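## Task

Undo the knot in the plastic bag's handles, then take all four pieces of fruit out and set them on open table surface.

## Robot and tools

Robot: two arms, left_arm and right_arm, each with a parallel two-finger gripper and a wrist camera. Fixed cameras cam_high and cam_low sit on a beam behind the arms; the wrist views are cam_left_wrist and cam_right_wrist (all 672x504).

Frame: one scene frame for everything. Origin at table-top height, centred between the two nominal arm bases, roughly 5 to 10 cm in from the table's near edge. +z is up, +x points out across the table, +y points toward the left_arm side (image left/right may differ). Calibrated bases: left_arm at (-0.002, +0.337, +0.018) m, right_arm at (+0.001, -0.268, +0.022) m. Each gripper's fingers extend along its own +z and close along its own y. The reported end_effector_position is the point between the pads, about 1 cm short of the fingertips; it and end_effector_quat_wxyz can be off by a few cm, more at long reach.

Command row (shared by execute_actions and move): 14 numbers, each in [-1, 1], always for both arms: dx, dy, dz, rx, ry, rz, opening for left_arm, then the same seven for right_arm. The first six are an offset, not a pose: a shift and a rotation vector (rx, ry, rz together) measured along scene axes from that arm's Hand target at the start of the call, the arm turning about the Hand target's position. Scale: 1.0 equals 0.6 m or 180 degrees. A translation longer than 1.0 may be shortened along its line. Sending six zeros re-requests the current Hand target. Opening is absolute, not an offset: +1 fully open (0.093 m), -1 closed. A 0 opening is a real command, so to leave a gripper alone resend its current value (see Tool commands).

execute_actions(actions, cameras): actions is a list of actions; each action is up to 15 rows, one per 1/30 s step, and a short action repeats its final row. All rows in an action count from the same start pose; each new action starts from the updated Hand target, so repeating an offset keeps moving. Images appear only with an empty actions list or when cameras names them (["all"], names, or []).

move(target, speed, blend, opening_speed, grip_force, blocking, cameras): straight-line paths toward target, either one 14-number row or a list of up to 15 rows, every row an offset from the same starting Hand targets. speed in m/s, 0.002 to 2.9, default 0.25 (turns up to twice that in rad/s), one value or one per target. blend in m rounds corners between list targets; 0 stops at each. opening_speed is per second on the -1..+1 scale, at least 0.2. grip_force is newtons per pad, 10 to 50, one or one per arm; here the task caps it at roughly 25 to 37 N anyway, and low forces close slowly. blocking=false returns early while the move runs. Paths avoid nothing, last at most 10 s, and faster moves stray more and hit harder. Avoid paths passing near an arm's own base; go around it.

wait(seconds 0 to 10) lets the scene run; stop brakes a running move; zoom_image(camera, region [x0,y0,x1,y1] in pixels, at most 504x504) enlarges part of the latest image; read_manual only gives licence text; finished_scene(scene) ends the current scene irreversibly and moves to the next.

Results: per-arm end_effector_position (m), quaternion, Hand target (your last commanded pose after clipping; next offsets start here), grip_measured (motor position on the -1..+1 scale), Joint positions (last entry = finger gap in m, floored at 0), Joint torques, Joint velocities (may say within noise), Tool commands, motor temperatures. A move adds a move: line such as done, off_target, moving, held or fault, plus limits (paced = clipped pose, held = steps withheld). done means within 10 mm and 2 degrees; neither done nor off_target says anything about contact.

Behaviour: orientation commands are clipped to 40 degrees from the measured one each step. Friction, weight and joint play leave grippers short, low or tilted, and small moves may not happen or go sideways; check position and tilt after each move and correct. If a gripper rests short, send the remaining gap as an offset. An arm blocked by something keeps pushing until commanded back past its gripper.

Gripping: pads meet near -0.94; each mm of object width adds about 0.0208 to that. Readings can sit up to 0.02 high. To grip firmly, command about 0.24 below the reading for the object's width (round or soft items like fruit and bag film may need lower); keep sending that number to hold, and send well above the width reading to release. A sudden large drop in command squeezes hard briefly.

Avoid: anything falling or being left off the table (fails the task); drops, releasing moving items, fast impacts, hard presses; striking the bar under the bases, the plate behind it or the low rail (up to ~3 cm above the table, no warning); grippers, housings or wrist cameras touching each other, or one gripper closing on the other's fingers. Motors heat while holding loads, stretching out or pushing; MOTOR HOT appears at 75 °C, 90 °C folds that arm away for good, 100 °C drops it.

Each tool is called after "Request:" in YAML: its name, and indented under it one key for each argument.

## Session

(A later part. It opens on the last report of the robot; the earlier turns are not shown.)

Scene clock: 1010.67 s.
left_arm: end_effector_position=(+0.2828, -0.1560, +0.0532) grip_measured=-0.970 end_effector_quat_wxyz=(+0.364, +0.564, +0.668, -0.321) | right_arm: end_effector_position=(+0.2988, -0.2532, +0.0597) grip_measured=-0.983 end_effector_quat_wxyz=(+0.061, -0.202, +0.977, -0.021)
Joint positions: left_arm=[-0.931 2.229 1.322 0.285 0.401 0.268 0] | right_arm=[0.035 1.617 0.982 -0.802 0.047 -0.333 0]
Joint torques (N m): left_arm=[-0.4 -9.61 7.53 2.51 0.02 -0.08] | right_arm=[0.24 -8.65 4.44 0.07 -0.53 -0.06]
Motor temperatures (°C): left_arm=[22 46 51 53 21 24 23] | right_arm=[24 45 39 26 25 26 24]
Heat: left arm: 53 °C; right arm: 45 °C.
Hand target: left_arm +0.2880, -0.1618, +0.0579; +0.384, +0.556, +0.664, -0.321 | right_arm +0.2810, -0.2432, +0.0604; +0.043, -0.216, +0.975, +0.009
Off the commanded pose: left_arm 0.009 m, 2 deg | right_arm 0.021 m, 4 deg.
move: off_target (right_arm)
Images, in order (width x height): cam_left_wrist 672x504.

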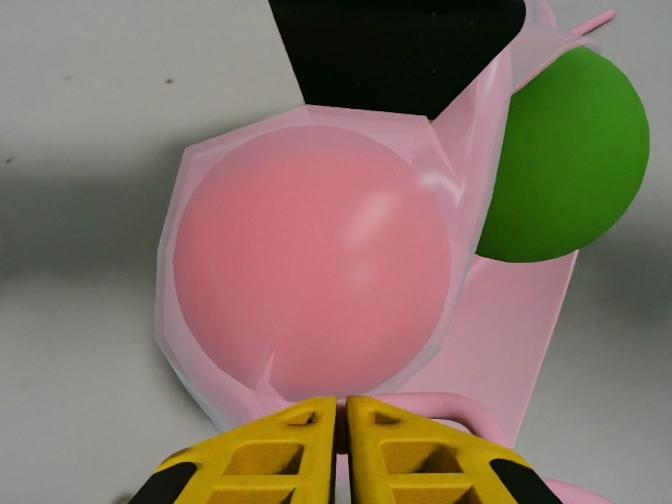

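Request:
move:
  target:
    - [0,0,0,0,0,0,-1,0.05,0.02,0.02,0,0,0,-1]
    - [0,0,0,0,0,0,-1,0.06,0.02,0.24,0,0,0,-1]
    - [0,0,0,0,0,0,-1,-0.06,-0.06,0.26,0.0324,-0.0768,-0.0276,0.78]
  speed: [0.08,0.15,0.15]
  blend: 0.015
  cameras: ["cam_right_wrist", "cam_left_wrist"]

Scene clock: 1019.43 s.
left_arm: end_effector_position=(+0.2834, -0.1560, +0.0534) grip_measured=-0.970 end_effector_quat_wxyz=(+0.366, +0.563, +0.668, -0.320) | right_arm: end_effector_position=(+0.2423, -0.2793, +0.2159) grip_measured=+0.777 end_effector_quat_wxyz=(+0.159, -0.168, +0.972, +0.029)
Joint positions: left_arm=[-0.931 2.229 1.322 0.287 0.398 0.268 0] | right_arm=[-0.164 1.199 1.228 -1.3 -0.128 -0.448 0.083]
Joint torques (N m): left_arm=[-0.47 -9.63 7.53 2.46 0.07 -0.09] | right_arm=[-1.06 -3.99 5.27 1.03 -0.26 0.04]
Heat: left arm: 53 °C; right arm: 45 °C.
Hand target: left_arm +0.2879, -0.1618, +0.0578; +0.383, +0.556, +0.664, -0.321 | right_arm +0.2449, -0.2792, +0.2163; +0.171, -0.171, +0.970, +0.031
Off the commanded pose: left_arm 0.009 m, 2 deg | right_arm 0.003 m, 2 deg.
move: done
Images, in order (width x height): cam_left_wrist 672x504, cam_right_wrist 672x504.

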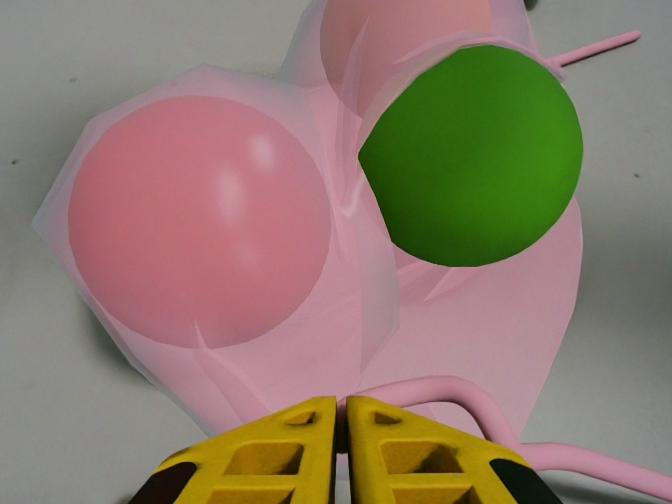

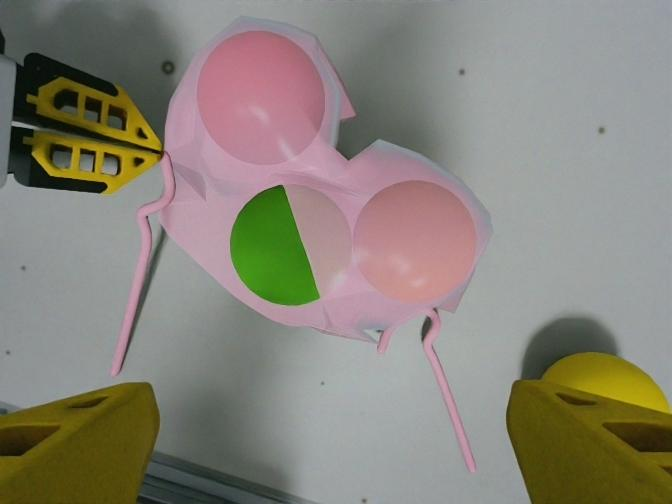

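Request:
move:
  target:
    - [0,0,0,0,0,0,-1,0.1627,-0.0247,-0.04,0.0039,0.0856,-0.2541,-1]
    - [0,0,0,0,0,0,-1,0.1627,-0.0247,-0.272,0.0039,0.0856,-0.2541,-1]
  speed: [0.25, 0.15]
  cameras: ["cam_right_wrist", "cam_left_wrist"]

Scene clock: 1043.10 s.
left_arm: end_effector_position=(+0.2834, -0.1560, +0.0534) grip_measured=-0.970 end_effector_quat_wxyz=(+0.366, +0.563, +0.668, -0.320) | right_arm: end_effector_position=(+0.3422, -0.2935, +0.0595) grip_measured=-0.983 end_effector_quat_wxyz=(+0.045, +0.224, +0.973, -0.006)
Joint positions: left_arm=[-0.931 2.229 1.322 0.287 0.398 0.268 0] | right_arm=[-0.093 1.808 1.211 -0.88 0.048 0.401 0]
Joint torques (N m): left_arm=[-0.47 -9.66 7.43 2.49 0.07 -0.1] | right_arm=[-0.05 -7.1 5.33 0.54 0.11 0.13]
Heat: left arm: 52 °C; right arm: 42 °C.
Hand target: left_arm +0.2879, -0.1618, +0.0578; +0.383, +0.556, +0.664, -0.321 | right_arm +0.3426, -0.2941, +0.0532; +0.043, +0.225, +0.973, -0.010
Off the commanded pose: left_arm 0.008 m, 2 deg | right_arm 0.006 m, 0 deg.
move: done
Images, in order (width x height): cam_left_wrist 672x504, cam_right_wrist 672x504.

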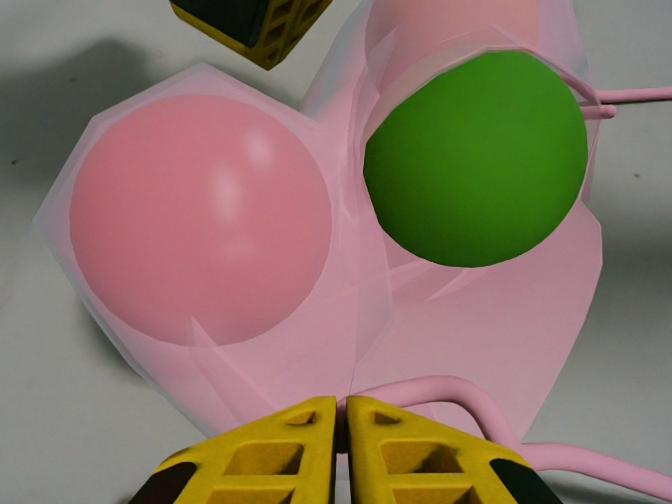

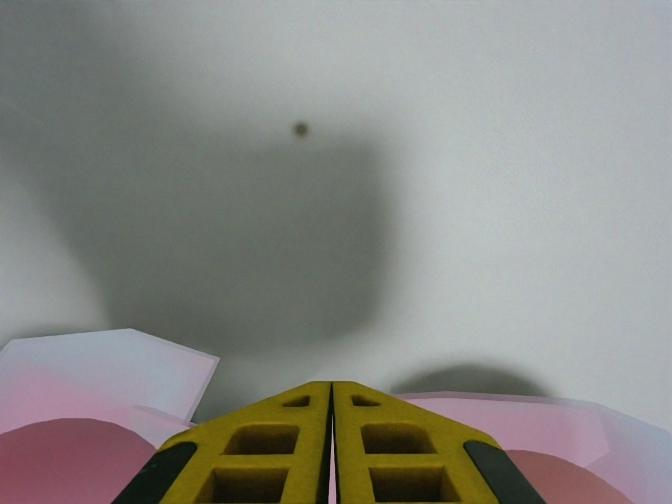

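Request:
move:
  target: [0,0,0,0,0,0,-1,-0.09,0.044,-0.002,0,0,0,-1]
  speed: 0.06
  cameras: ["cam_right_wrist", "cam_left_wrist"]

Scene clock: 1047.53 s.
left_arm: end_effector_position=(+0.2834, -0.1560, +0.0534) grip_measured=-0.970 end_effector_quat_wxyz=(+0.366, +0.563, +0.668, -0.320) | right_arm: end_effector_position=(+0.2874, -0.2689, +0.0464) grip_measured=-0.983 end_effector_quat_wxyz=(+0.027, +0.224, +0.974, -0.011)
Joint positions: left_arm=[-0.931 2.229 1.322 0.287 0.398 0.268 0] | right_arm=[-0.013 1.664 0.983 -0.836 0.055 0.48 0]
Joint torques (N m): left_arm=[-0.57 -9.59 7.45 2.47 0.06 -0.09] | right_arm=[0.58 -9.35 4.75 0.46 0.12 0.23]
Heat: left arm: 53 °C; right arm: 43 °C.
Hand target: left_arm +0.2879, -0.1618, +0.0578; +0.383, +0.556, +0.664, -0.321 | right_arm +0.2887, -0.2677, +0.0520; +0.043, +0.225, +0.973, -0.010
Off the commanded pose: left_arm 0.008 m, 2 deg | right_arm 0.006 m, 2 deg.
move: done
Images, in order (width x height): cam_left_wrist 672x504, cam_right_wrist 672x504.

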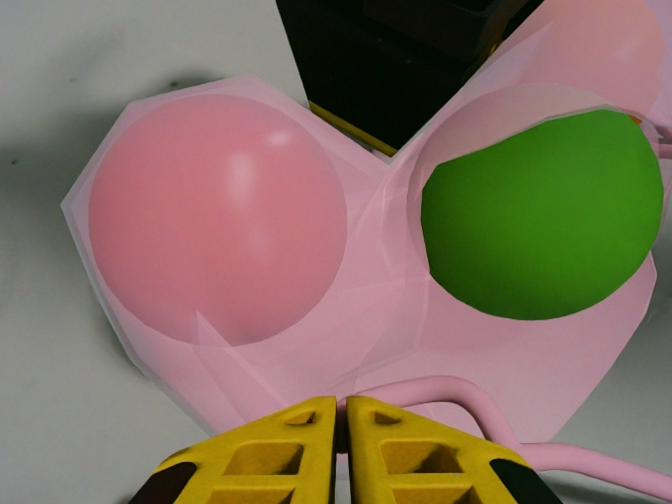

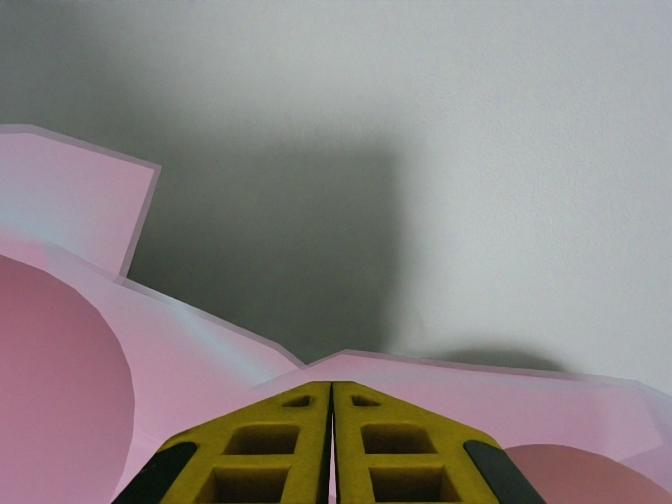

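Request:
move:
  target: [0,0,0,0,0,0,-1,-0.05,0.0245,0.002,0,0,0,-1]
  speed: 0.05
  cameras: ["cam_left_wrist"]

Scene clock: 1052.87 s.
left_arm: end_effector_position=(+0.2834, -0.1560, +0.0534) grip_measured=-0.970 end_effector_quat_wxyz=(+0.366, +0.563, +0.668, -0.320) | right_arm: end_effector_position=(+0.2608, -0.2538, +0.0495) grip_measured=-0.983 end_effector_quat_wxyz=(+0.034, +0.224, +0.974, -0.009)
Joint positions: left_arm=[-0.931 2.229 1.322 0.287 0.398 0.268 0] | right_arm=[0.052 1.551 0.876 -0.83 0.06 0.545 0]
Joint torques (N m): left_arm=[-0.51 -9.66 7.43 2.5 0.05 -0.09] | right_arm=[0.58 -8.05 4.75 0.34 0.15 0.22]
Heat: left arm: 53 °C; right arm: 43 °C.
Hand target: left_arm +0.2879, -0.1618, +0.0578; +0.383, +0.556, +0.664, -0.321 | right_arm +0.2586, -0.2529, +0.0532; +0.043, +0.225, +0.973, -0.010
Off the commanded pose: left_arm 0.008 m, 2 deg | right_arm 0.004 m, 1 deg.
move: done
Images, in order (width x height): cam_left_wrist 672x504.

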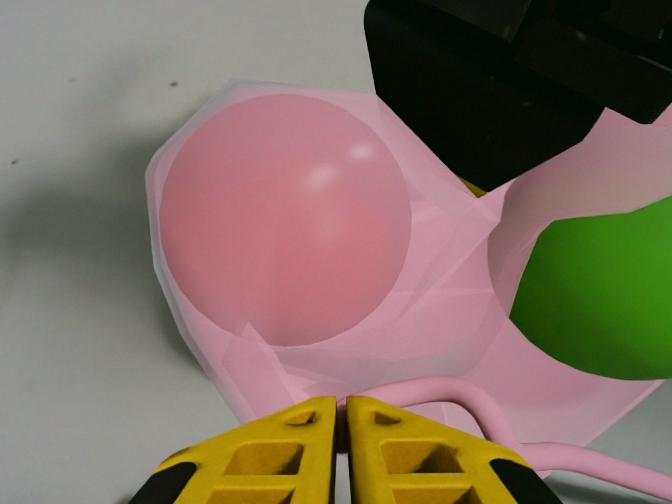

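Request:
move:
  target: [0,0,0,0,0,0,-1,-0.03,0.022,0.002,0,0,0,-1]
  speed: 0.04
  cameras: ["cam_left_wrist", "cam_high", "cam_low"]

Request:
zoom_image:
  camera: "cam_low"
  region: [230, 190, 410, 330]

Request:
zoom_image:
  camera: "cam_high"
  region: [340, 80, 510, 220]

Scene clock: 1057.80 s.
left_arm: end_effector_position=(+0.2834, -0.1560, +0.0534) grip_measured=-0.970 end_effector_quat_wxyz=(+0.366, +0.563, +0.668, -0.320) | right_arm: end_effector_position=(+0.2461, -0.2395, +0.0516) grip_measured=-0.983 end_effector_quat_wxyz=(+0.041, +0.224, +0.974, -0.006)
Joint positions: left_arm=[-0.931 2.229 1.322 0.287 0.398 0.268 0] | right_arm=[0.118 1.486 0.821 -0.83 0.064 0.611 0]
Joint torques (N m): left_arm=[-0.46 -9.68 7.47 2.48 0.06 -0.11] | right_arm=[0.51 -7.21 4.96 0.25 0.2 0.25]
Heat: left arm: 53 °C; right arm: 44 °C.
Hand target: left_arm +0.2879, -0.1618, +0.0578; +0.383, +0.556, +0.664, -0.321 | right_arm +0.2406, -0.2398, +0.0543; +0.043, +0.225, +0.973, -0.010
Off the commanded pose: left_arm 0.008 m, 2 deg | right_arm 0.006 m, 1 deg.
move: done
Images, in order (width x height): cam_high 672x504, cam_low 672x504, cam_left_wrist 672x504.

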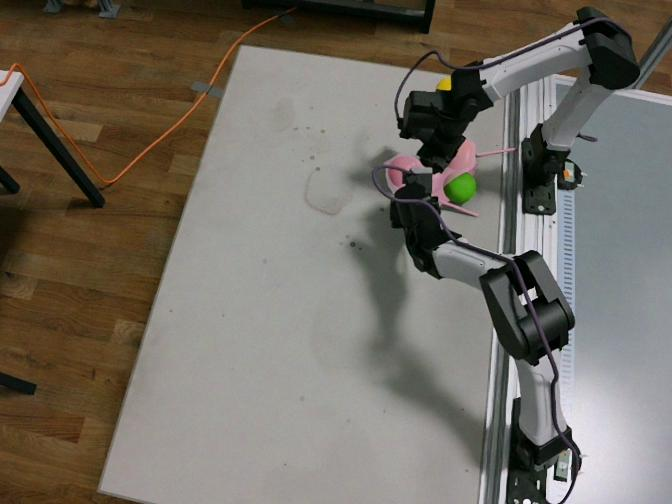

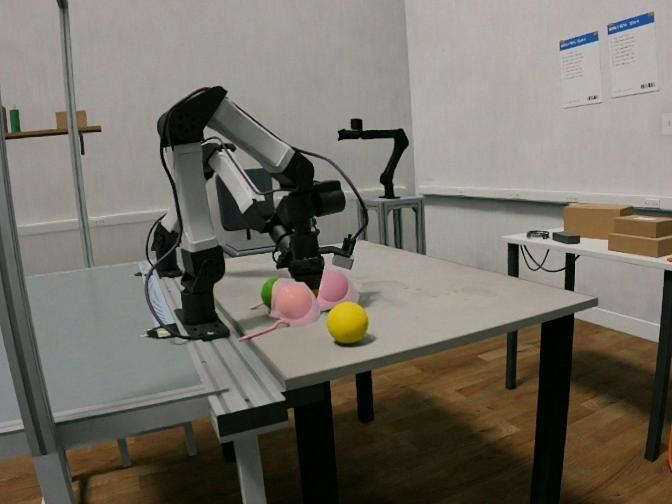

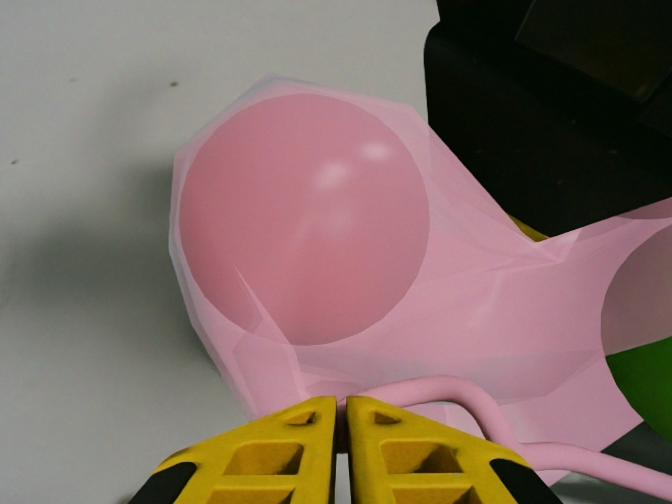

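Scaled by 2.800 from the camera's 672x504 image, which has a finer 960x720 frame.

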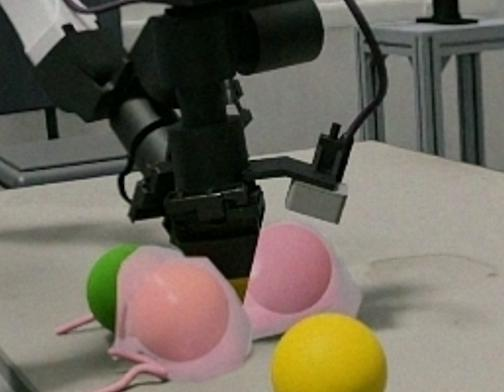

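Scaled by 2.965 from the camera's 672x504 image, which has a finer 960x720 frame.

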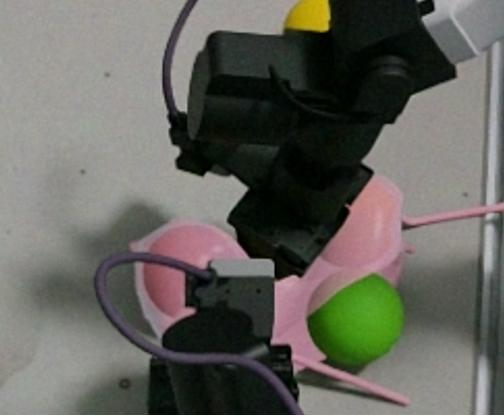

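Request:
move:
  target: [0,0,0,0,0,0,-1,-0.0273,0.0367,0.002,0,0,0,-1]
  speed: 0.03
  cameras: ["cam_high", "cam_left_wrist"]

Request:
zoom_image:
  camera: "cam_high"
  region: [340, 80, 510, 220]

Scene clock: 1071.73 s.
left_arm: end_effector_position=(+0.2834, -0.1560, +0.0534) grip_measured=-0.970 end_effector_quat_wxyz=(+0.366, +0.563, +0.668, -0.320) | right_arm: end_effector_position=(+0.2313, -0.2167, +0.0534) grip_measured=-0.983 end_effector_quat_wxyz=(+0.044, +0.224, +0.973, -0.005)
Joint positions: left_arm=[-0.931 2.229 1.322 0.287 0.398 0.268 0] | right_arm=[0.231 1.442 0.787 -0.841 0.074 0.724 0]
Joint torques (N m): left_arm=[-0.5 -9.66 7.43 2.47 0.06 -0.08] | right_arm=[0.57 -6.91 4.82 0.19 0.2 0.25]
Heat: left arm: 53 °C; right arm: 43 °C.
Hand target: left_arm +0.2879, -0.1618, +0.0578; +0.383, +0.556, +0.664, -0.321 | right_arm +0.2242, -0.2178, +0.0556; +0.043, +0.225, +0.973, -0.010
Off the commanded pose: left_arm 0.008 m, 2 deg | right_arm 0.008 m, 1 deg.
move: done
Images, in order (width x height): cam_high 672x504, cam_left_wrist 672x504.

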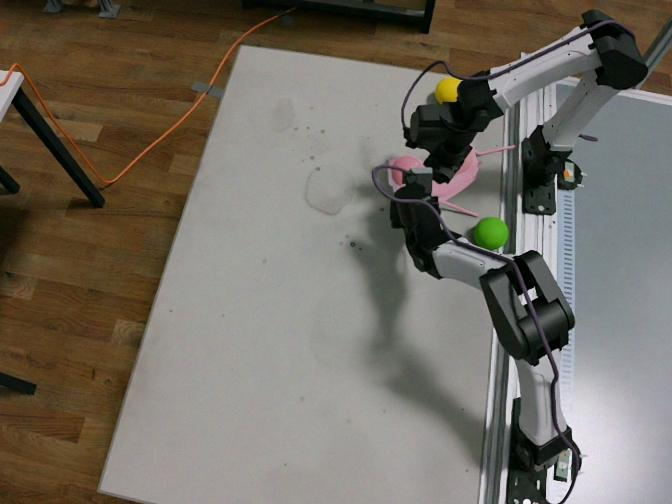

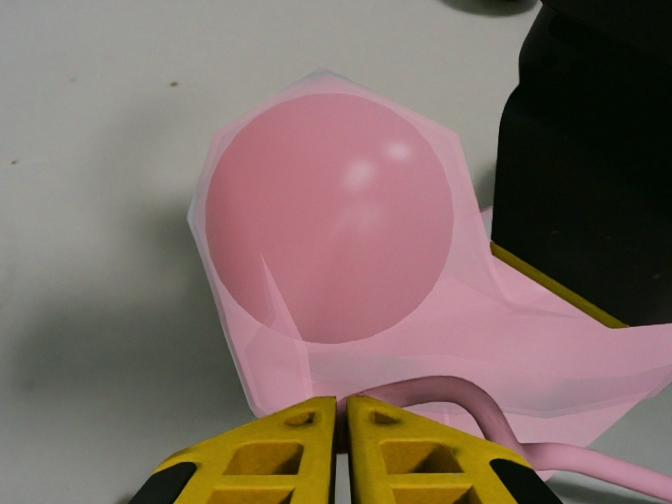

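Scaled by 2.965 from the camera's 672x504 image, which has a finer 960x720 frame.

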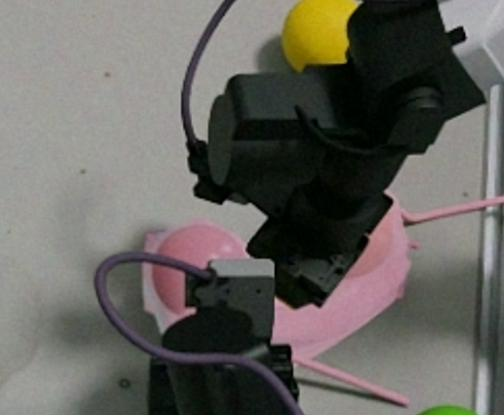

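Request:
wait:
  seconds: 0.3
  cameras: ["cam_high", "cam_low"]

Request:
zoom_image:
  camera: "cam_high"
  region: [430, 170, 550, 290]

Request:
zoom_image:
  camera: "cam_low"
  region: [150, 200, 380, 360]

Scene clock: 1075.13 s.
left_arm: end_effector_position=(+0.2834, -0.1560, +0.0534) grip_measured=-0.970 end_effector_quat_wxyz=(+0.366, +0.563, +0.668, -0.320) | right_arm: end_effector_position=(+0.2312, -0.2167, +0.0534) grip_measured=-0.983 end_effector_quat_wxyz=(+0.044, +0.225, +0.973, -0.005)
Joint positions: left_arm=[-0.931 2.229 1.322 0.287 0.398 0.268 0] | right_arm=[0.231 1.442 0.787 -0.842 0.074 0.725 0]
Joint torques (N m): left_arm=[-0.49 -9.58 7.45 2.48 0.05 -0.1] | right_arm=[0.49 -6.83 4.81 0.21 0.16 0.2]
Heat: left arm: 53 °C; right arm: 43 °C.
Hand target: left_arm +0.2879, -0.1618, +0.0578; +0.383, +0.556, +0.664, -0.321 | right_arm +0.2242, -0.2178, +0.0556; +0.043, +0.225, +0.973, -0.010
Tool commands: left_gripper/opening=-1.0 right_gripper/opening=-1.0
Off the commanded pose: left_arm 0.008 m, 2 deg | right_arm 0.007 m, 1 deg.
wait: 0.30 s; at rest from the start
Images, in order (width x height): cam_high 672x504, cam_low 672x504.

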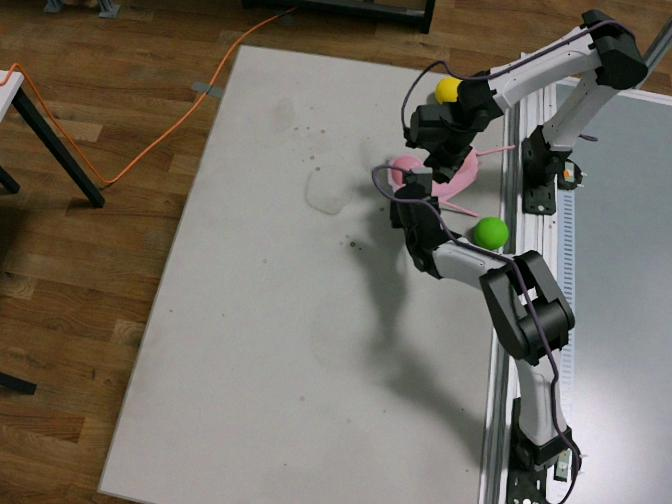

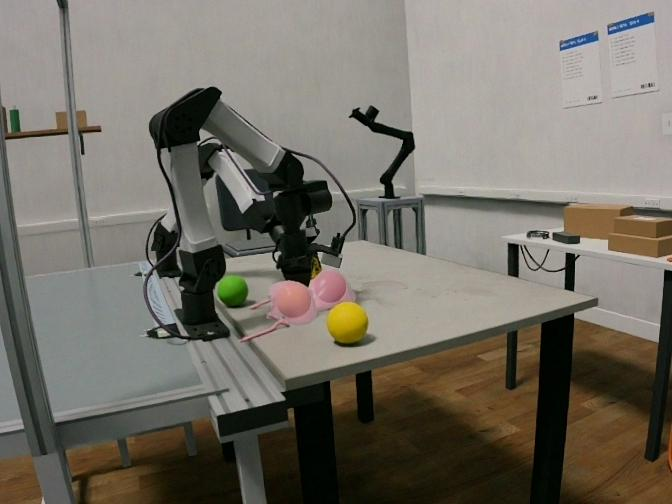

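Scaled by 4.200 from the camera's 672x504 image, which has a finer 960x720 frame.

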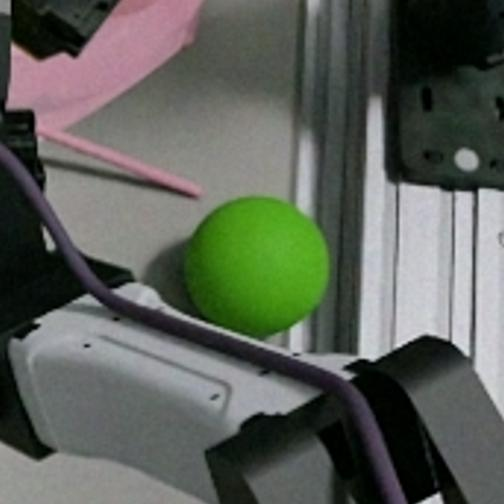

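Scaled by 2.191 from the camera's 672x504 image, which has a finer 960x720 frame.

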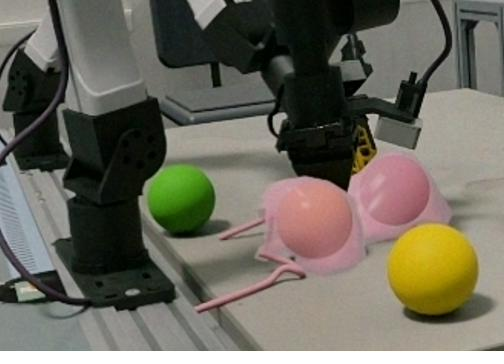

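Request:
move:
  target:
    - [0,0,0,0,0,0,-1,0.01,-0.01,0.03,0,0,0,-1]
    - [0,0,0,0,0,0,-1,0.01,-0.03,0.26,0,0,0,-1]
  speed: [0.1,0.2]
  blend: 0.01
  cameras: ["cam_right_wrist", "cam_left_wrist", "cam_high"]

Scene clock: 1094.70 s.
left_arm: end_effector_position=(+0.2834, -0.1560, +0.0534) grip_measured=-0.970 end_effector_quat_wxyz=(+0.366, +0.563, +0.668, -0.320) | right_arm: end_effector_position=(+0.2300, -0.2336, +0.2073) grip_measured=-0.983 end_effector_quat_wxyz=(+0.044, +0.227, +0.973, -0.008)
Joint positions: left_arm=[-0.931 2.229 1.322 0.287 0.398 0.268 0] | right_arm=[0.177 1.364 1.348 -1.479 0.074 0.675 0]
Joint torques (N m): left_arm=[-0.46 -9.65 7.46 2.47 0.07 -0.07] | right_arm=[-1.05 -3.73 8.03 0.23 0.1 0.03]
Heat: left arm: 53 °C; right arm: 42 °C.
Hand target: left_arm +0.2879, -0.1618, +0.0578; +0.383, +0.556, +0.664, -0.321 | right_arm +0.2303, -0.2357, +0.2116; +0.043, +0.225, +0.973, -0.010
Off the commanded pose: left_arm 0.008 m, 2 deg | right_arm 0.005 m, 0 deg.
move: done
Images, in order (width x height): cam_high 672x504, cam_left_wrist 672x504, cam_right_wrist 672x504.

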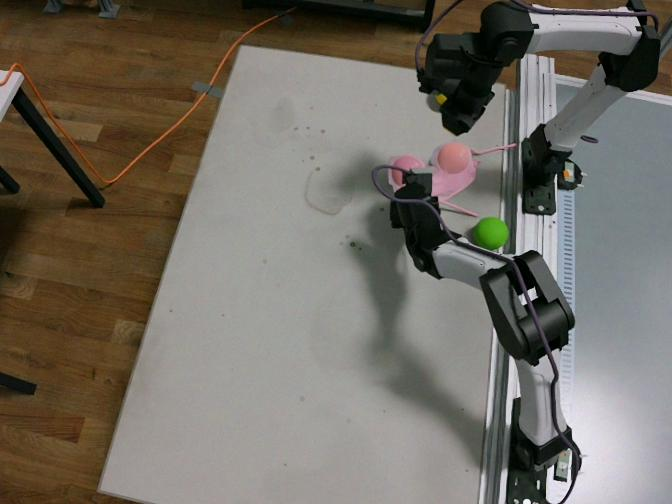

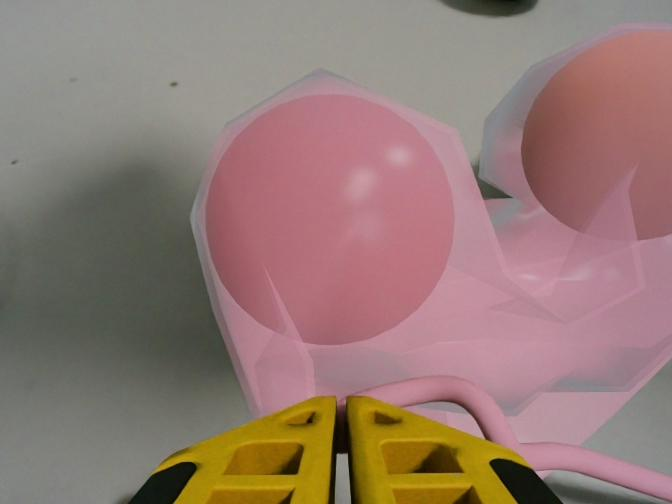

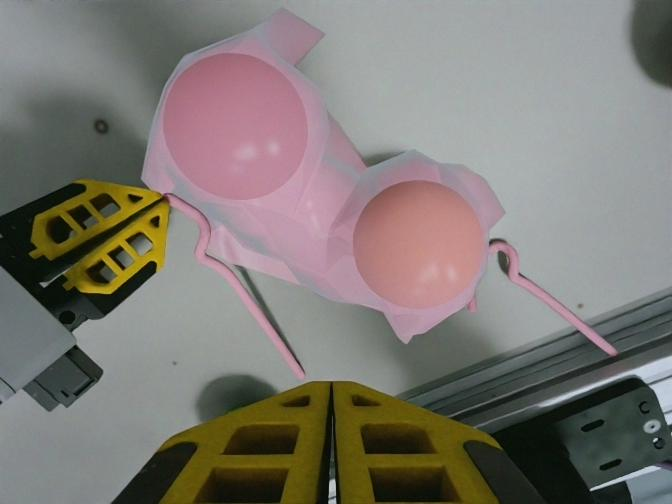

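Request:
move:
  target: [0.22,0.08,0.02,0,0,0,-1,0,0,0,0,0,0,-1]
  speed: 0.1
  cameras: ["cam_right_wrist", "cam_left_wrist", "cam_high"]

Scene clock: 1118.50 s.
left_arm: end_effector_position=(+0.4237, -0.1123, +0.0768) grip_measured=-0.970 end_effector_quat_wxyz=(+0.402, +0.548, +0.662, -0.314) | right_arm: end_effector_position=(+0.2300, -0.2336, +0.2073) grip_measured=-0.983 end_effector_quat_wxyz=(+0.044, +0.227, +0.973, -0.008)
Joint positions: left_arm=[-0.662 2.382 1.684 0.076 0.584 0.421 0] | right_arm=[0.177 1.364 1.348 -1.48 0.074 0.675 0]
Joint torques (N m): left_arm=[-0.31 -10.35 10.26 1.45 0.57 0.16] | right_arm=[-1.01 -3.81 7.9 0.19 0.12 0.03]
Motor temperatures (°C): left_arm=[22 48 50 53 21 24 23] | right_arm=[24 40 41 25 24 26 25]
Heat: left arm: 53 °C; right arm: 41 °C.
Hand target: left_arm +0.4198, -0.1138, +0.0698; +0.383, +0.556, +0.664, -0.321 | right_arm +0.2303, -0.2357, +0.2116; +0.043, +0.225, +0.973, -0.010
Off the commanded pose: left_arm 0.008 m, 2 deg | right_arm 0.005 m, 0 deg.
move: done
Images, in order (width x height): cam_high 672x504, cam_left_wrist 672x504, cam_right_wrist 672x504.

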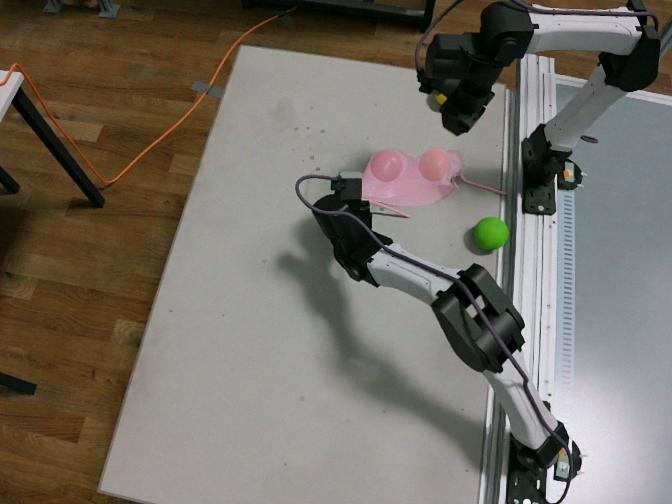

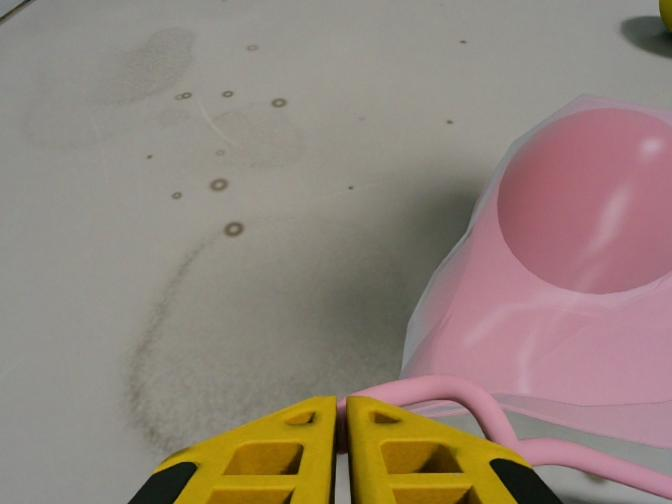

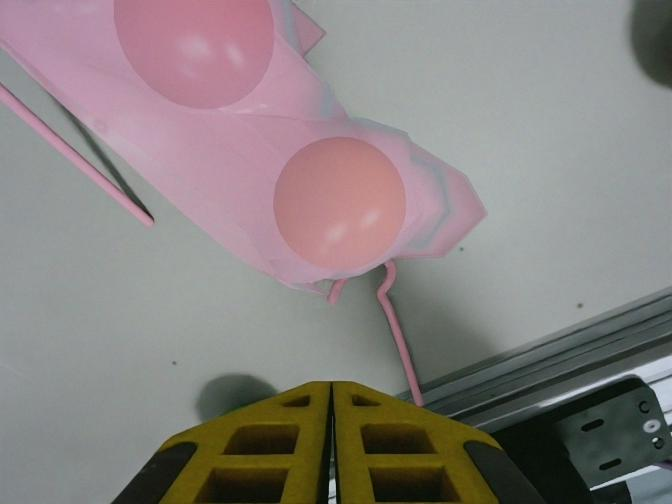

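Request:
move:
  target: [0.1,0.01,0,0,0,0,-1,0,0,0,0,0,0,-1]
  speed: 0.1
  cameras: ["cam_right_wrist", "cam_high"]

Scene clock: 1128.17 s.
left_arm: end_effector_position=(+0.4852, -0.1063, +0.0774) grip_measured=-0.970 end_effector_quat_wxyz=(+0.402, +0.549, +0.663, -0.312) | right_arm: end_effector_position=(+0.2300, -0.2336, +0.2073) grip_measured=-0.983 end_effector_quat_wxyz=(+0.044, +0.227, +0.973, -0.008)
Joint positions: left_arm=[-0.584 2.574 2.061 -0.144 0.643 0.481 0] | right_arm=[0.177 1.364 1.348 -1.48 0.074 0.675 0]
Joint torques (N m): left_arm=[-0.32 -11.36 10.54 1.42 0.6 0.18] | right_arm=[-0.99 -3.82 7.92 0.19 0.11 0.05]
Heat: left arm: 52 °C; right arm: 41 °C.
Hand target: left_arm +0.4799, -0.1078, +0.0699; +0.383, +0.556, +0.664, -0.321 | right_arm +0.2303, -0.2357, +0.2116; +0.043, +0.225, +0.973, -0.010
Off the commanded pose: left_arm 0.009 m, 3 deg | right_arm 0.005 m, 0 deg.
move: off_target (left_arm)
Images, in order (width x height): cam_high 672x504, cam_right_wrist 672x504.

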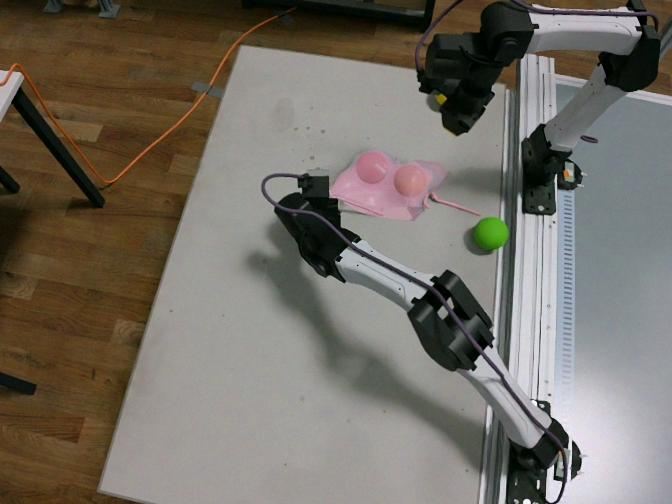

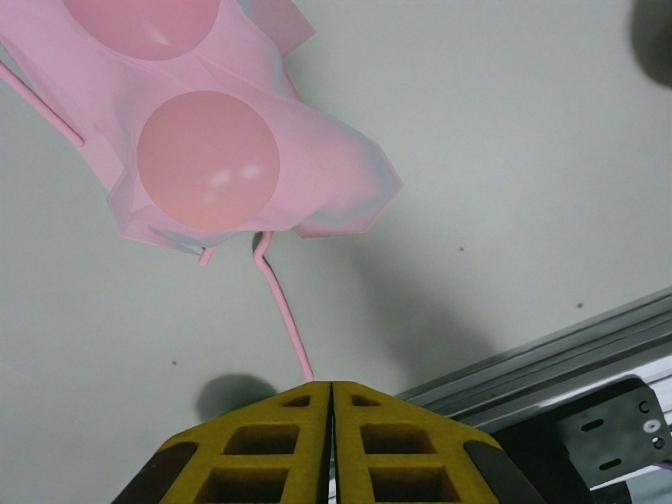

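Request:
zoom_image:
  camera: "cam_high"
  region: [300, 120, 460, 250]

Request:
move:
  target: [0,0,0,0,0,0,-1,-0.03,0.02,0.03,-0.02,-0.04,0.25,0.3]
  speed: 0.2
  cameras: ["cam_right_wrist", "cam_left_wrist"]

Scaled by 3.150 from the camera's 672x504 image, which has a finer 960x720 frame.

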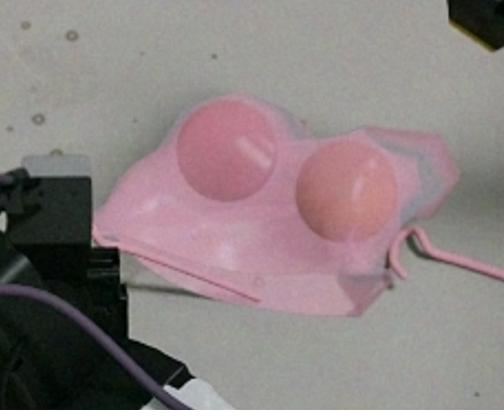

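Scene clock: 1135.53 s.
left_arm: end_effector_position=(+0.4850, -0.1062, +0.0772) grip_measured=-0.970 end_effector_quat_wxyz=(+0.402, +0.549, +0.663, -0.312) | right_arm: end_effector_position=(+0.2112, -0.2275, +0.2289) grip_measured=+0.298 end_effector_quat_wxyz=(+0.097, -0.157, +0.983, -0.016)
Joint positions: left_arm=[-0.584 2.574 2.061 -0.146 0.643 0.482 0] | right_arm=[0.227 1.216 1.318 -1.479 0.075 -0.056 0.059]
Joint torques (N m): left_arm=[-0.38 -11.37 10.66 1.39 0.63 0.15] | right_arm=[0.35 -4.34 5.03 0.8 -0.06 -0.01]
Heat: left arm: 53 °C; right arm: 41 °C.
Hand target: left_arm +0.4799, -0.1078, +0.0699; +0.384, +0.556, +0.664, -0.321 | right_arm +0.2122, -0.2237, +0.2296; +0.110, -0.165, +0.980, -0.009
Off the commanded pose: left_arm 0.009 m, 2 deg | right_arm 0.004 m, 2 deg.
move: done
Images, in order (width x height): cam_left_wrist 672x504, cam_right_wrist 672x504.

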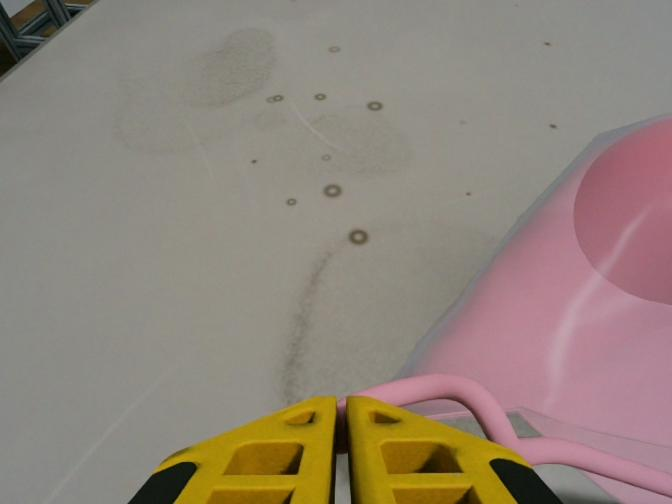

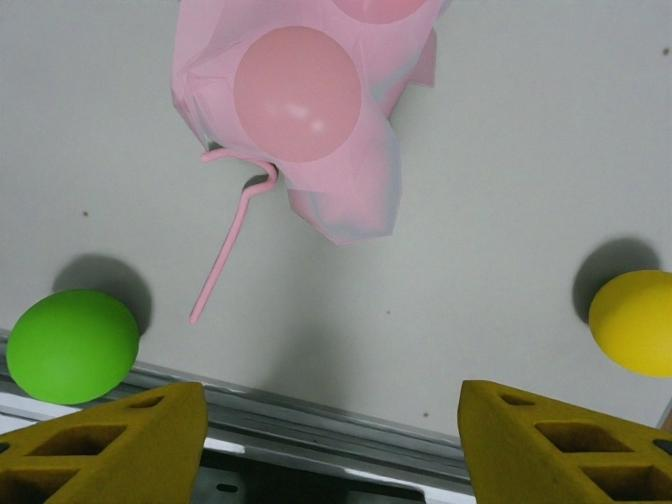

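Request:
move:
  target: [0,0,0,0,0,0,-1,-0.165,0.18,-0.12,0.0149,0.0154,-0.1046,0.78]
  speed: 0.15
  cameras: ["cam_right_wrist"]

Scene clock: 1147.73 s.
left_arm: end_effector_position=(+0.4850, -0.1062, +0.0772) grip_measured=-0.970 end_effector_quat_wxyz=(+0.402, +0.549, +0.663, -0.312) | right_arm: end_effector_position=(+0.1115, -0.1188, +0.1614) grip_measured=+0.777 end_effector_quat_wxyz=(+0.082, -0.002, +0.997, +0.001)
Joint positions: left_arm=[-0.584 2.574 2.061 -0.146 0.643 0.482 0] | right_arm=[1.05 1.174 1.014 -1.346 0.161 1.083 0.083]
Joint torques (N m): left_arm=[-0.31 -11.33 10.61 1.38 0.64 0.16] | right_arm=[0.5 -1.62 5.24 0.52 0.28 0.24]
Motor temperatures (°C): left_arm=[22 52 55 50 22 24 23] | right_arm=[24 39 39 25 24 26 24]
Heat: left arm: 55 °C; right arm: 39 °C.
Hand target: left_arm +0.4799, -0.1078, +0.0699; +0.384, +0.556, +0.664, -0.321 | right_arm +0.1132, -0.1157, +0.1575; +0.087, -0.001, +0.996, +0.000
Off the commanded pose: left_arm 0.009 m, 2 deg | right_arm 0.005 m, 1 deg.
move: done
Images, in order (width x height): cam_right_wrist 672x504.

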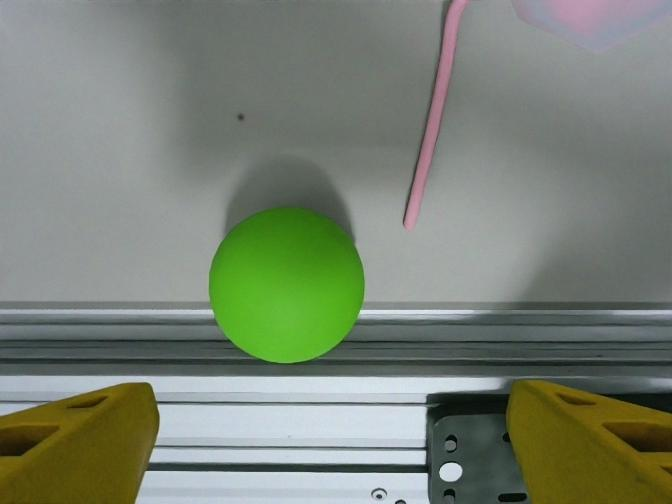

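Request:
move:
  target: [0,0,0,0,0,0,-1,-0.0242,0.0412,-0.1275,0,0,0,0.78]
  speed: 0.12
  cameras: ["cam_right_wrist"]

Scene clock: 1158.87 s.
left_arm: end_effector_position=(+0.4850, -0.1062, +0.0772) grip_measured=-0.970 end_effector_quat_wxyz=(+0.402, +0.549, +0.663, -0.312) | right_arm: end_effector_position=(+0.0980, -0.0924, +0.0856) grip_measured=+0.777 end_effector_quat_wxyz=(+0.082, -0.002, +0.997, +0.002)
Joint positions: left_arm=[-0.584 2.574 2.061 -0.146 0.643 0.482 0] | right_arm=[1.17 1.281 0.777 -1.021 0.168 1.204 0.083]
Joint torques (N m): left_arm=[-0.36 -11.38 10.59 1.41 0.62 0.16] | right_arm=[0.43 -2.56 5.34 0.51 0.3 0.23]
Motor temperatures (°C): left_arm=[22 53 56 49 22 24 23] | right_arm=[24 38 38 25 24 26 24]
Heat: left arm: 56 °C; right arm: 38 °C.
Hand target: left_arm +0.4799, -0.1078, +0.0699; +0.384, +0.556, +0.664, -0.321 | right_arm +0.0987, -0.0910, +0.0811; +0.087, -0.001, +0.996, +0.000
Off the commanded pose: left_arm 0.009 m, 2 deg | right_arm 0.005 m, 1 deg.
move: done
Images, in order (width x height): cam_right_wrist 672x504.

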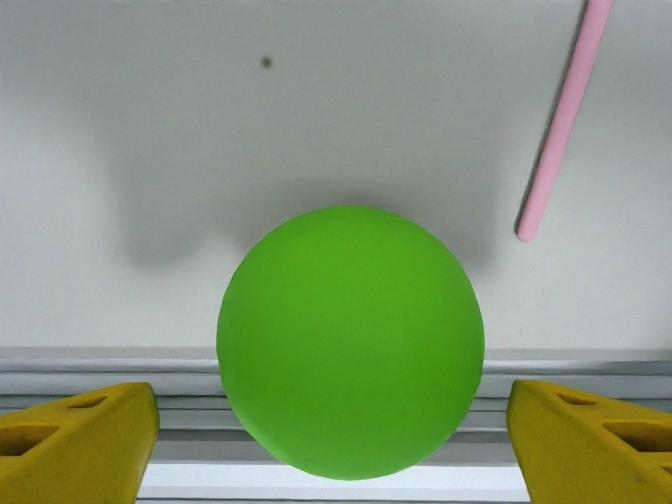

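Request:
move:
  target:
    - [0,0,0,0,0,0,-1,-0.004,-0.0077,0,0,0,0,0.78]
    - [0,0,0,0,0,0,-1,-0.004,-0.0077,-0.04,0,0,0,0.78]
  speed: 0.1
  cameras: ["cam_right_wrist"]

Scene clock: 1164.33 s.
left_arm: end_effector_position=(+0.4850, -0.1062, +0.0772) grip_measured=-0.970 end_effector_quat_wxyz=(+0.402, +0.549, +0.663, -0.312) | right_arm: end_effector_position=(+0.0961, -0.0968, +0.0613) grip_measured=+0.777 end_effector_quat_wxyz=(+0.083, +0.000, +0.997, +0.001)
Joint positions: left_arm=[-0.584 2.574 2.061 -0.146 0.643 0.482 0] | right_arm=[1.17 1.294 0.685 -0.917 0.169 1.207 0.083]
Joint torques (N m): left_arm=[-0.28 -11.36 10.63 1.42 0.62 0.16] | right_arm=[0.55 -2.41 5.05 0.48 0.28 0.18]
Motor temperatures (°C): left_arm=[22 54 56 49 22 24 23] | right_arm=[24 38 38 25 24 26 24]
Heat: left arm: 56 °C; right arm: 38 °C.
Hand target: left_arm +0.4799, -0.1078, +0.0699; +0.384, +0.556, +0.664, -0.321 | right_arm +0.0963, -0.0956, +0.0571; +0.087, -0.001, +0.996, +0.000
Off the commanded pose: left_arm 0.009 m, 2 deg | right_arm 0.004 m, 1 deg.
move: done
Images, in order (width x height): cam_right_wrist 672x504.

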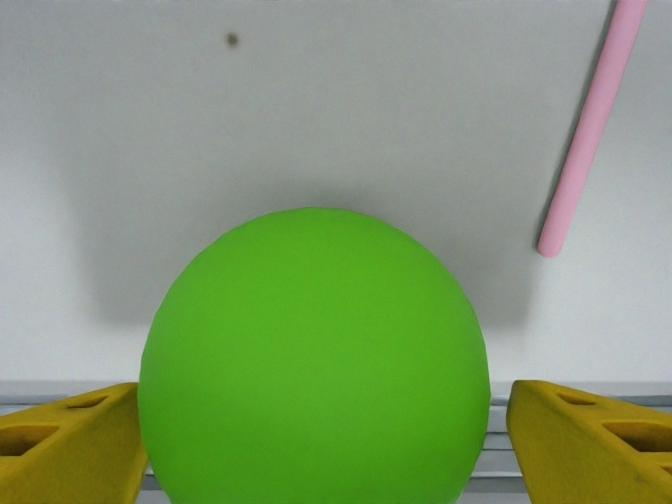

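Request:
move:
  target:
    - [0,0,0,0,0,0,-1,0,0.0065,0.0,0,0,0,0.78]
    - [0,0,0,0,0,0,-1,0,0.0065,-0.027,0,0,0,0.78]
    - [0,0,0,0,0,0,-1,0,0.0065,-0.027,0,0,0,0.2]
  speed: 0.06
  opening_speed: 0.8
  grip_force: [50, 25]
  cameras: ["cam_right_wrist"]

Scene clock: 1173.13 s.
left_arm: end_effector_position=(+0.4850, -0.1062, +0.0772) grip_measured=-0.970 end_effector_quat_wxyz=(+0.402, +0.549, +0.663, -0.312) | right_arm: end_effector_position=(+0.0960, -0.0926, +0.0449) grip_measured=+0.357 end_effector_quat_wxyz=(+0.083, -0.001, +0.997, +0.001)
Joint positions: left_arm=[-0.584 2.574 2.061 -0.146 0.643 0.482 0] | right_arm=[1.177 1.342 0.649 -0.834 0.169 1.212 0.062]
Joint torques (N m): left_arm=[-0.24 -11.43 10.67 1.43 0.63 0.16] | right_arm=[0.35 -2.59 4.98 0.5 0.28 0.19]
Motor temperatures (°C): left_arm=[22 54 57 49 22 24 23] | right_arm=[24 38 38 25 24 26 24]
Heat: left arm: 57 °C; right arm: 38 °C.
Hand target: left_arm +0.4799, -0.1078, +0.0699; +0.384, +0.556, +0.664, -0.321 | right_arm +0.0963, -0.0918, +0.0409; +0.087, +0.000, +0.996, +0.000
Off the commanded pose: left_arm 0.009 m, 2 deg | right_arm 0.004 m, 1 deg.
grip_force (N): 50, 25
move: done
Images, in order (width x height): cam_right_wrist 672x504.

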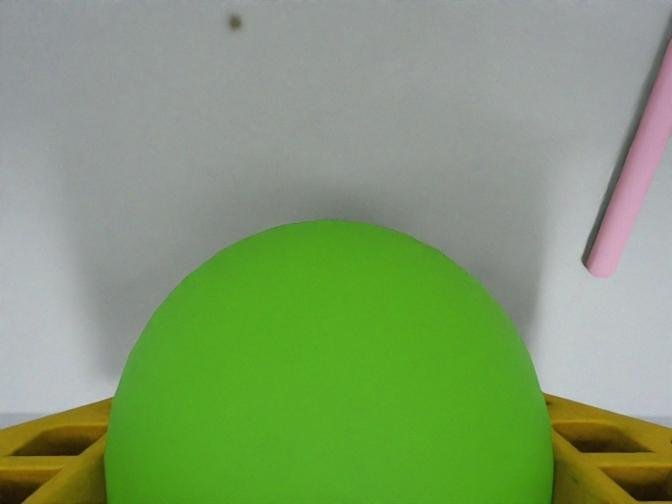

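Request:
move:
  target:
    - [0,0,0,0,0,0,-1,0.02,0,0.25,0,0,0,0.2]
    - [0,0,0,0,0,0,-1,0.4395,-0.5637,0.25,0,0,0,0.2]
    - [0,0,0,0,0,0,-1,0.4395,-0.5637,0.02,0,0,0,0.2]
  speed: [0.12, 0.2, 0.12]
  blend: 0.03
  cameras: ["cam_right_wrist", "cam_high"]

Scene clock: 1182.97 s.
left_arm: end_effector_position=(+0.4850, -0.1062, +0.0772) grip_measured=-0.970 end_effector_quat_wxyz=(+0.402, +0.549, +0.663, -0.312) | right_arm: end_effector_position=(+0.3587, -0.4291, +0.0593) grip_measured=+0.334 end_effector_quat_wxyz=(+0.084, +0.002, +0.996, -0.005)
Joint positions: left_arm=[-0.584 2.574 2.061 -0.146 0.643 0.482 0] | right_arm=[-0.487 1.919 1.359 -0.837 -0.048 -0.437 0.061]
Joint torques (N m): left_arm=[-0.36 -11.3 10.65 1.39 0.6 0.18] | right_arm=[-0.81 -8.34 5.61 0.75 -0.17 0.05]
Motor temperatures (°C): left_arm=[22 55 57 48 22 24 23] | right_arm=[24 38 38 25 24 26 25]
Heat: left arm: 57 °C; right arm: 38 °C.
Hand target: left_arm +0.4799, -0.1078, +0.0699; +0.384, +0.556, +0.664, -0.321 | right_arm +0.3601, -0.4299, +0.0529; +0.087, -0.001, +0.996, +0.000
Off the commanded pose: left_arm 0.009 m, 2 deg | right_arm 0.007 m, 1 deg.
grip_force (N): 50, 25
move: done
Images, in order (width x height): cam_high 672x504, cam_right_wrist 672x504.

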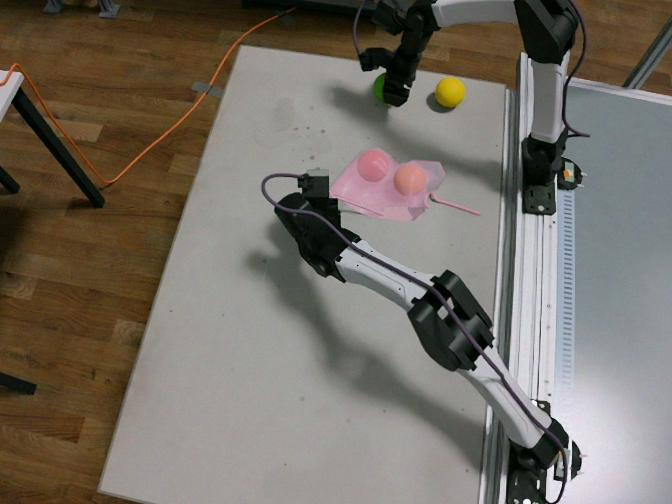

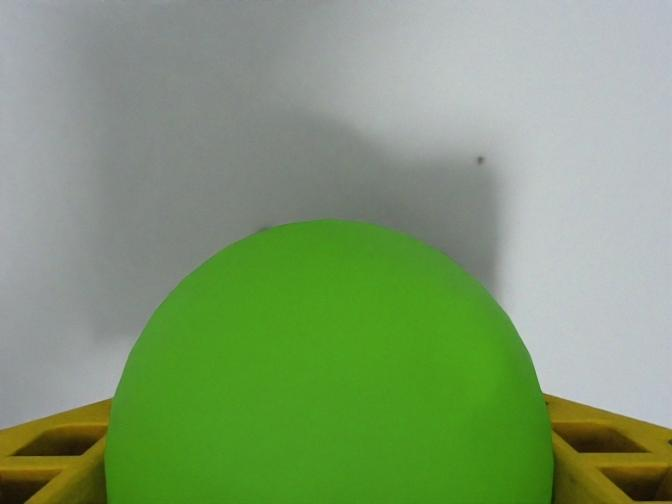

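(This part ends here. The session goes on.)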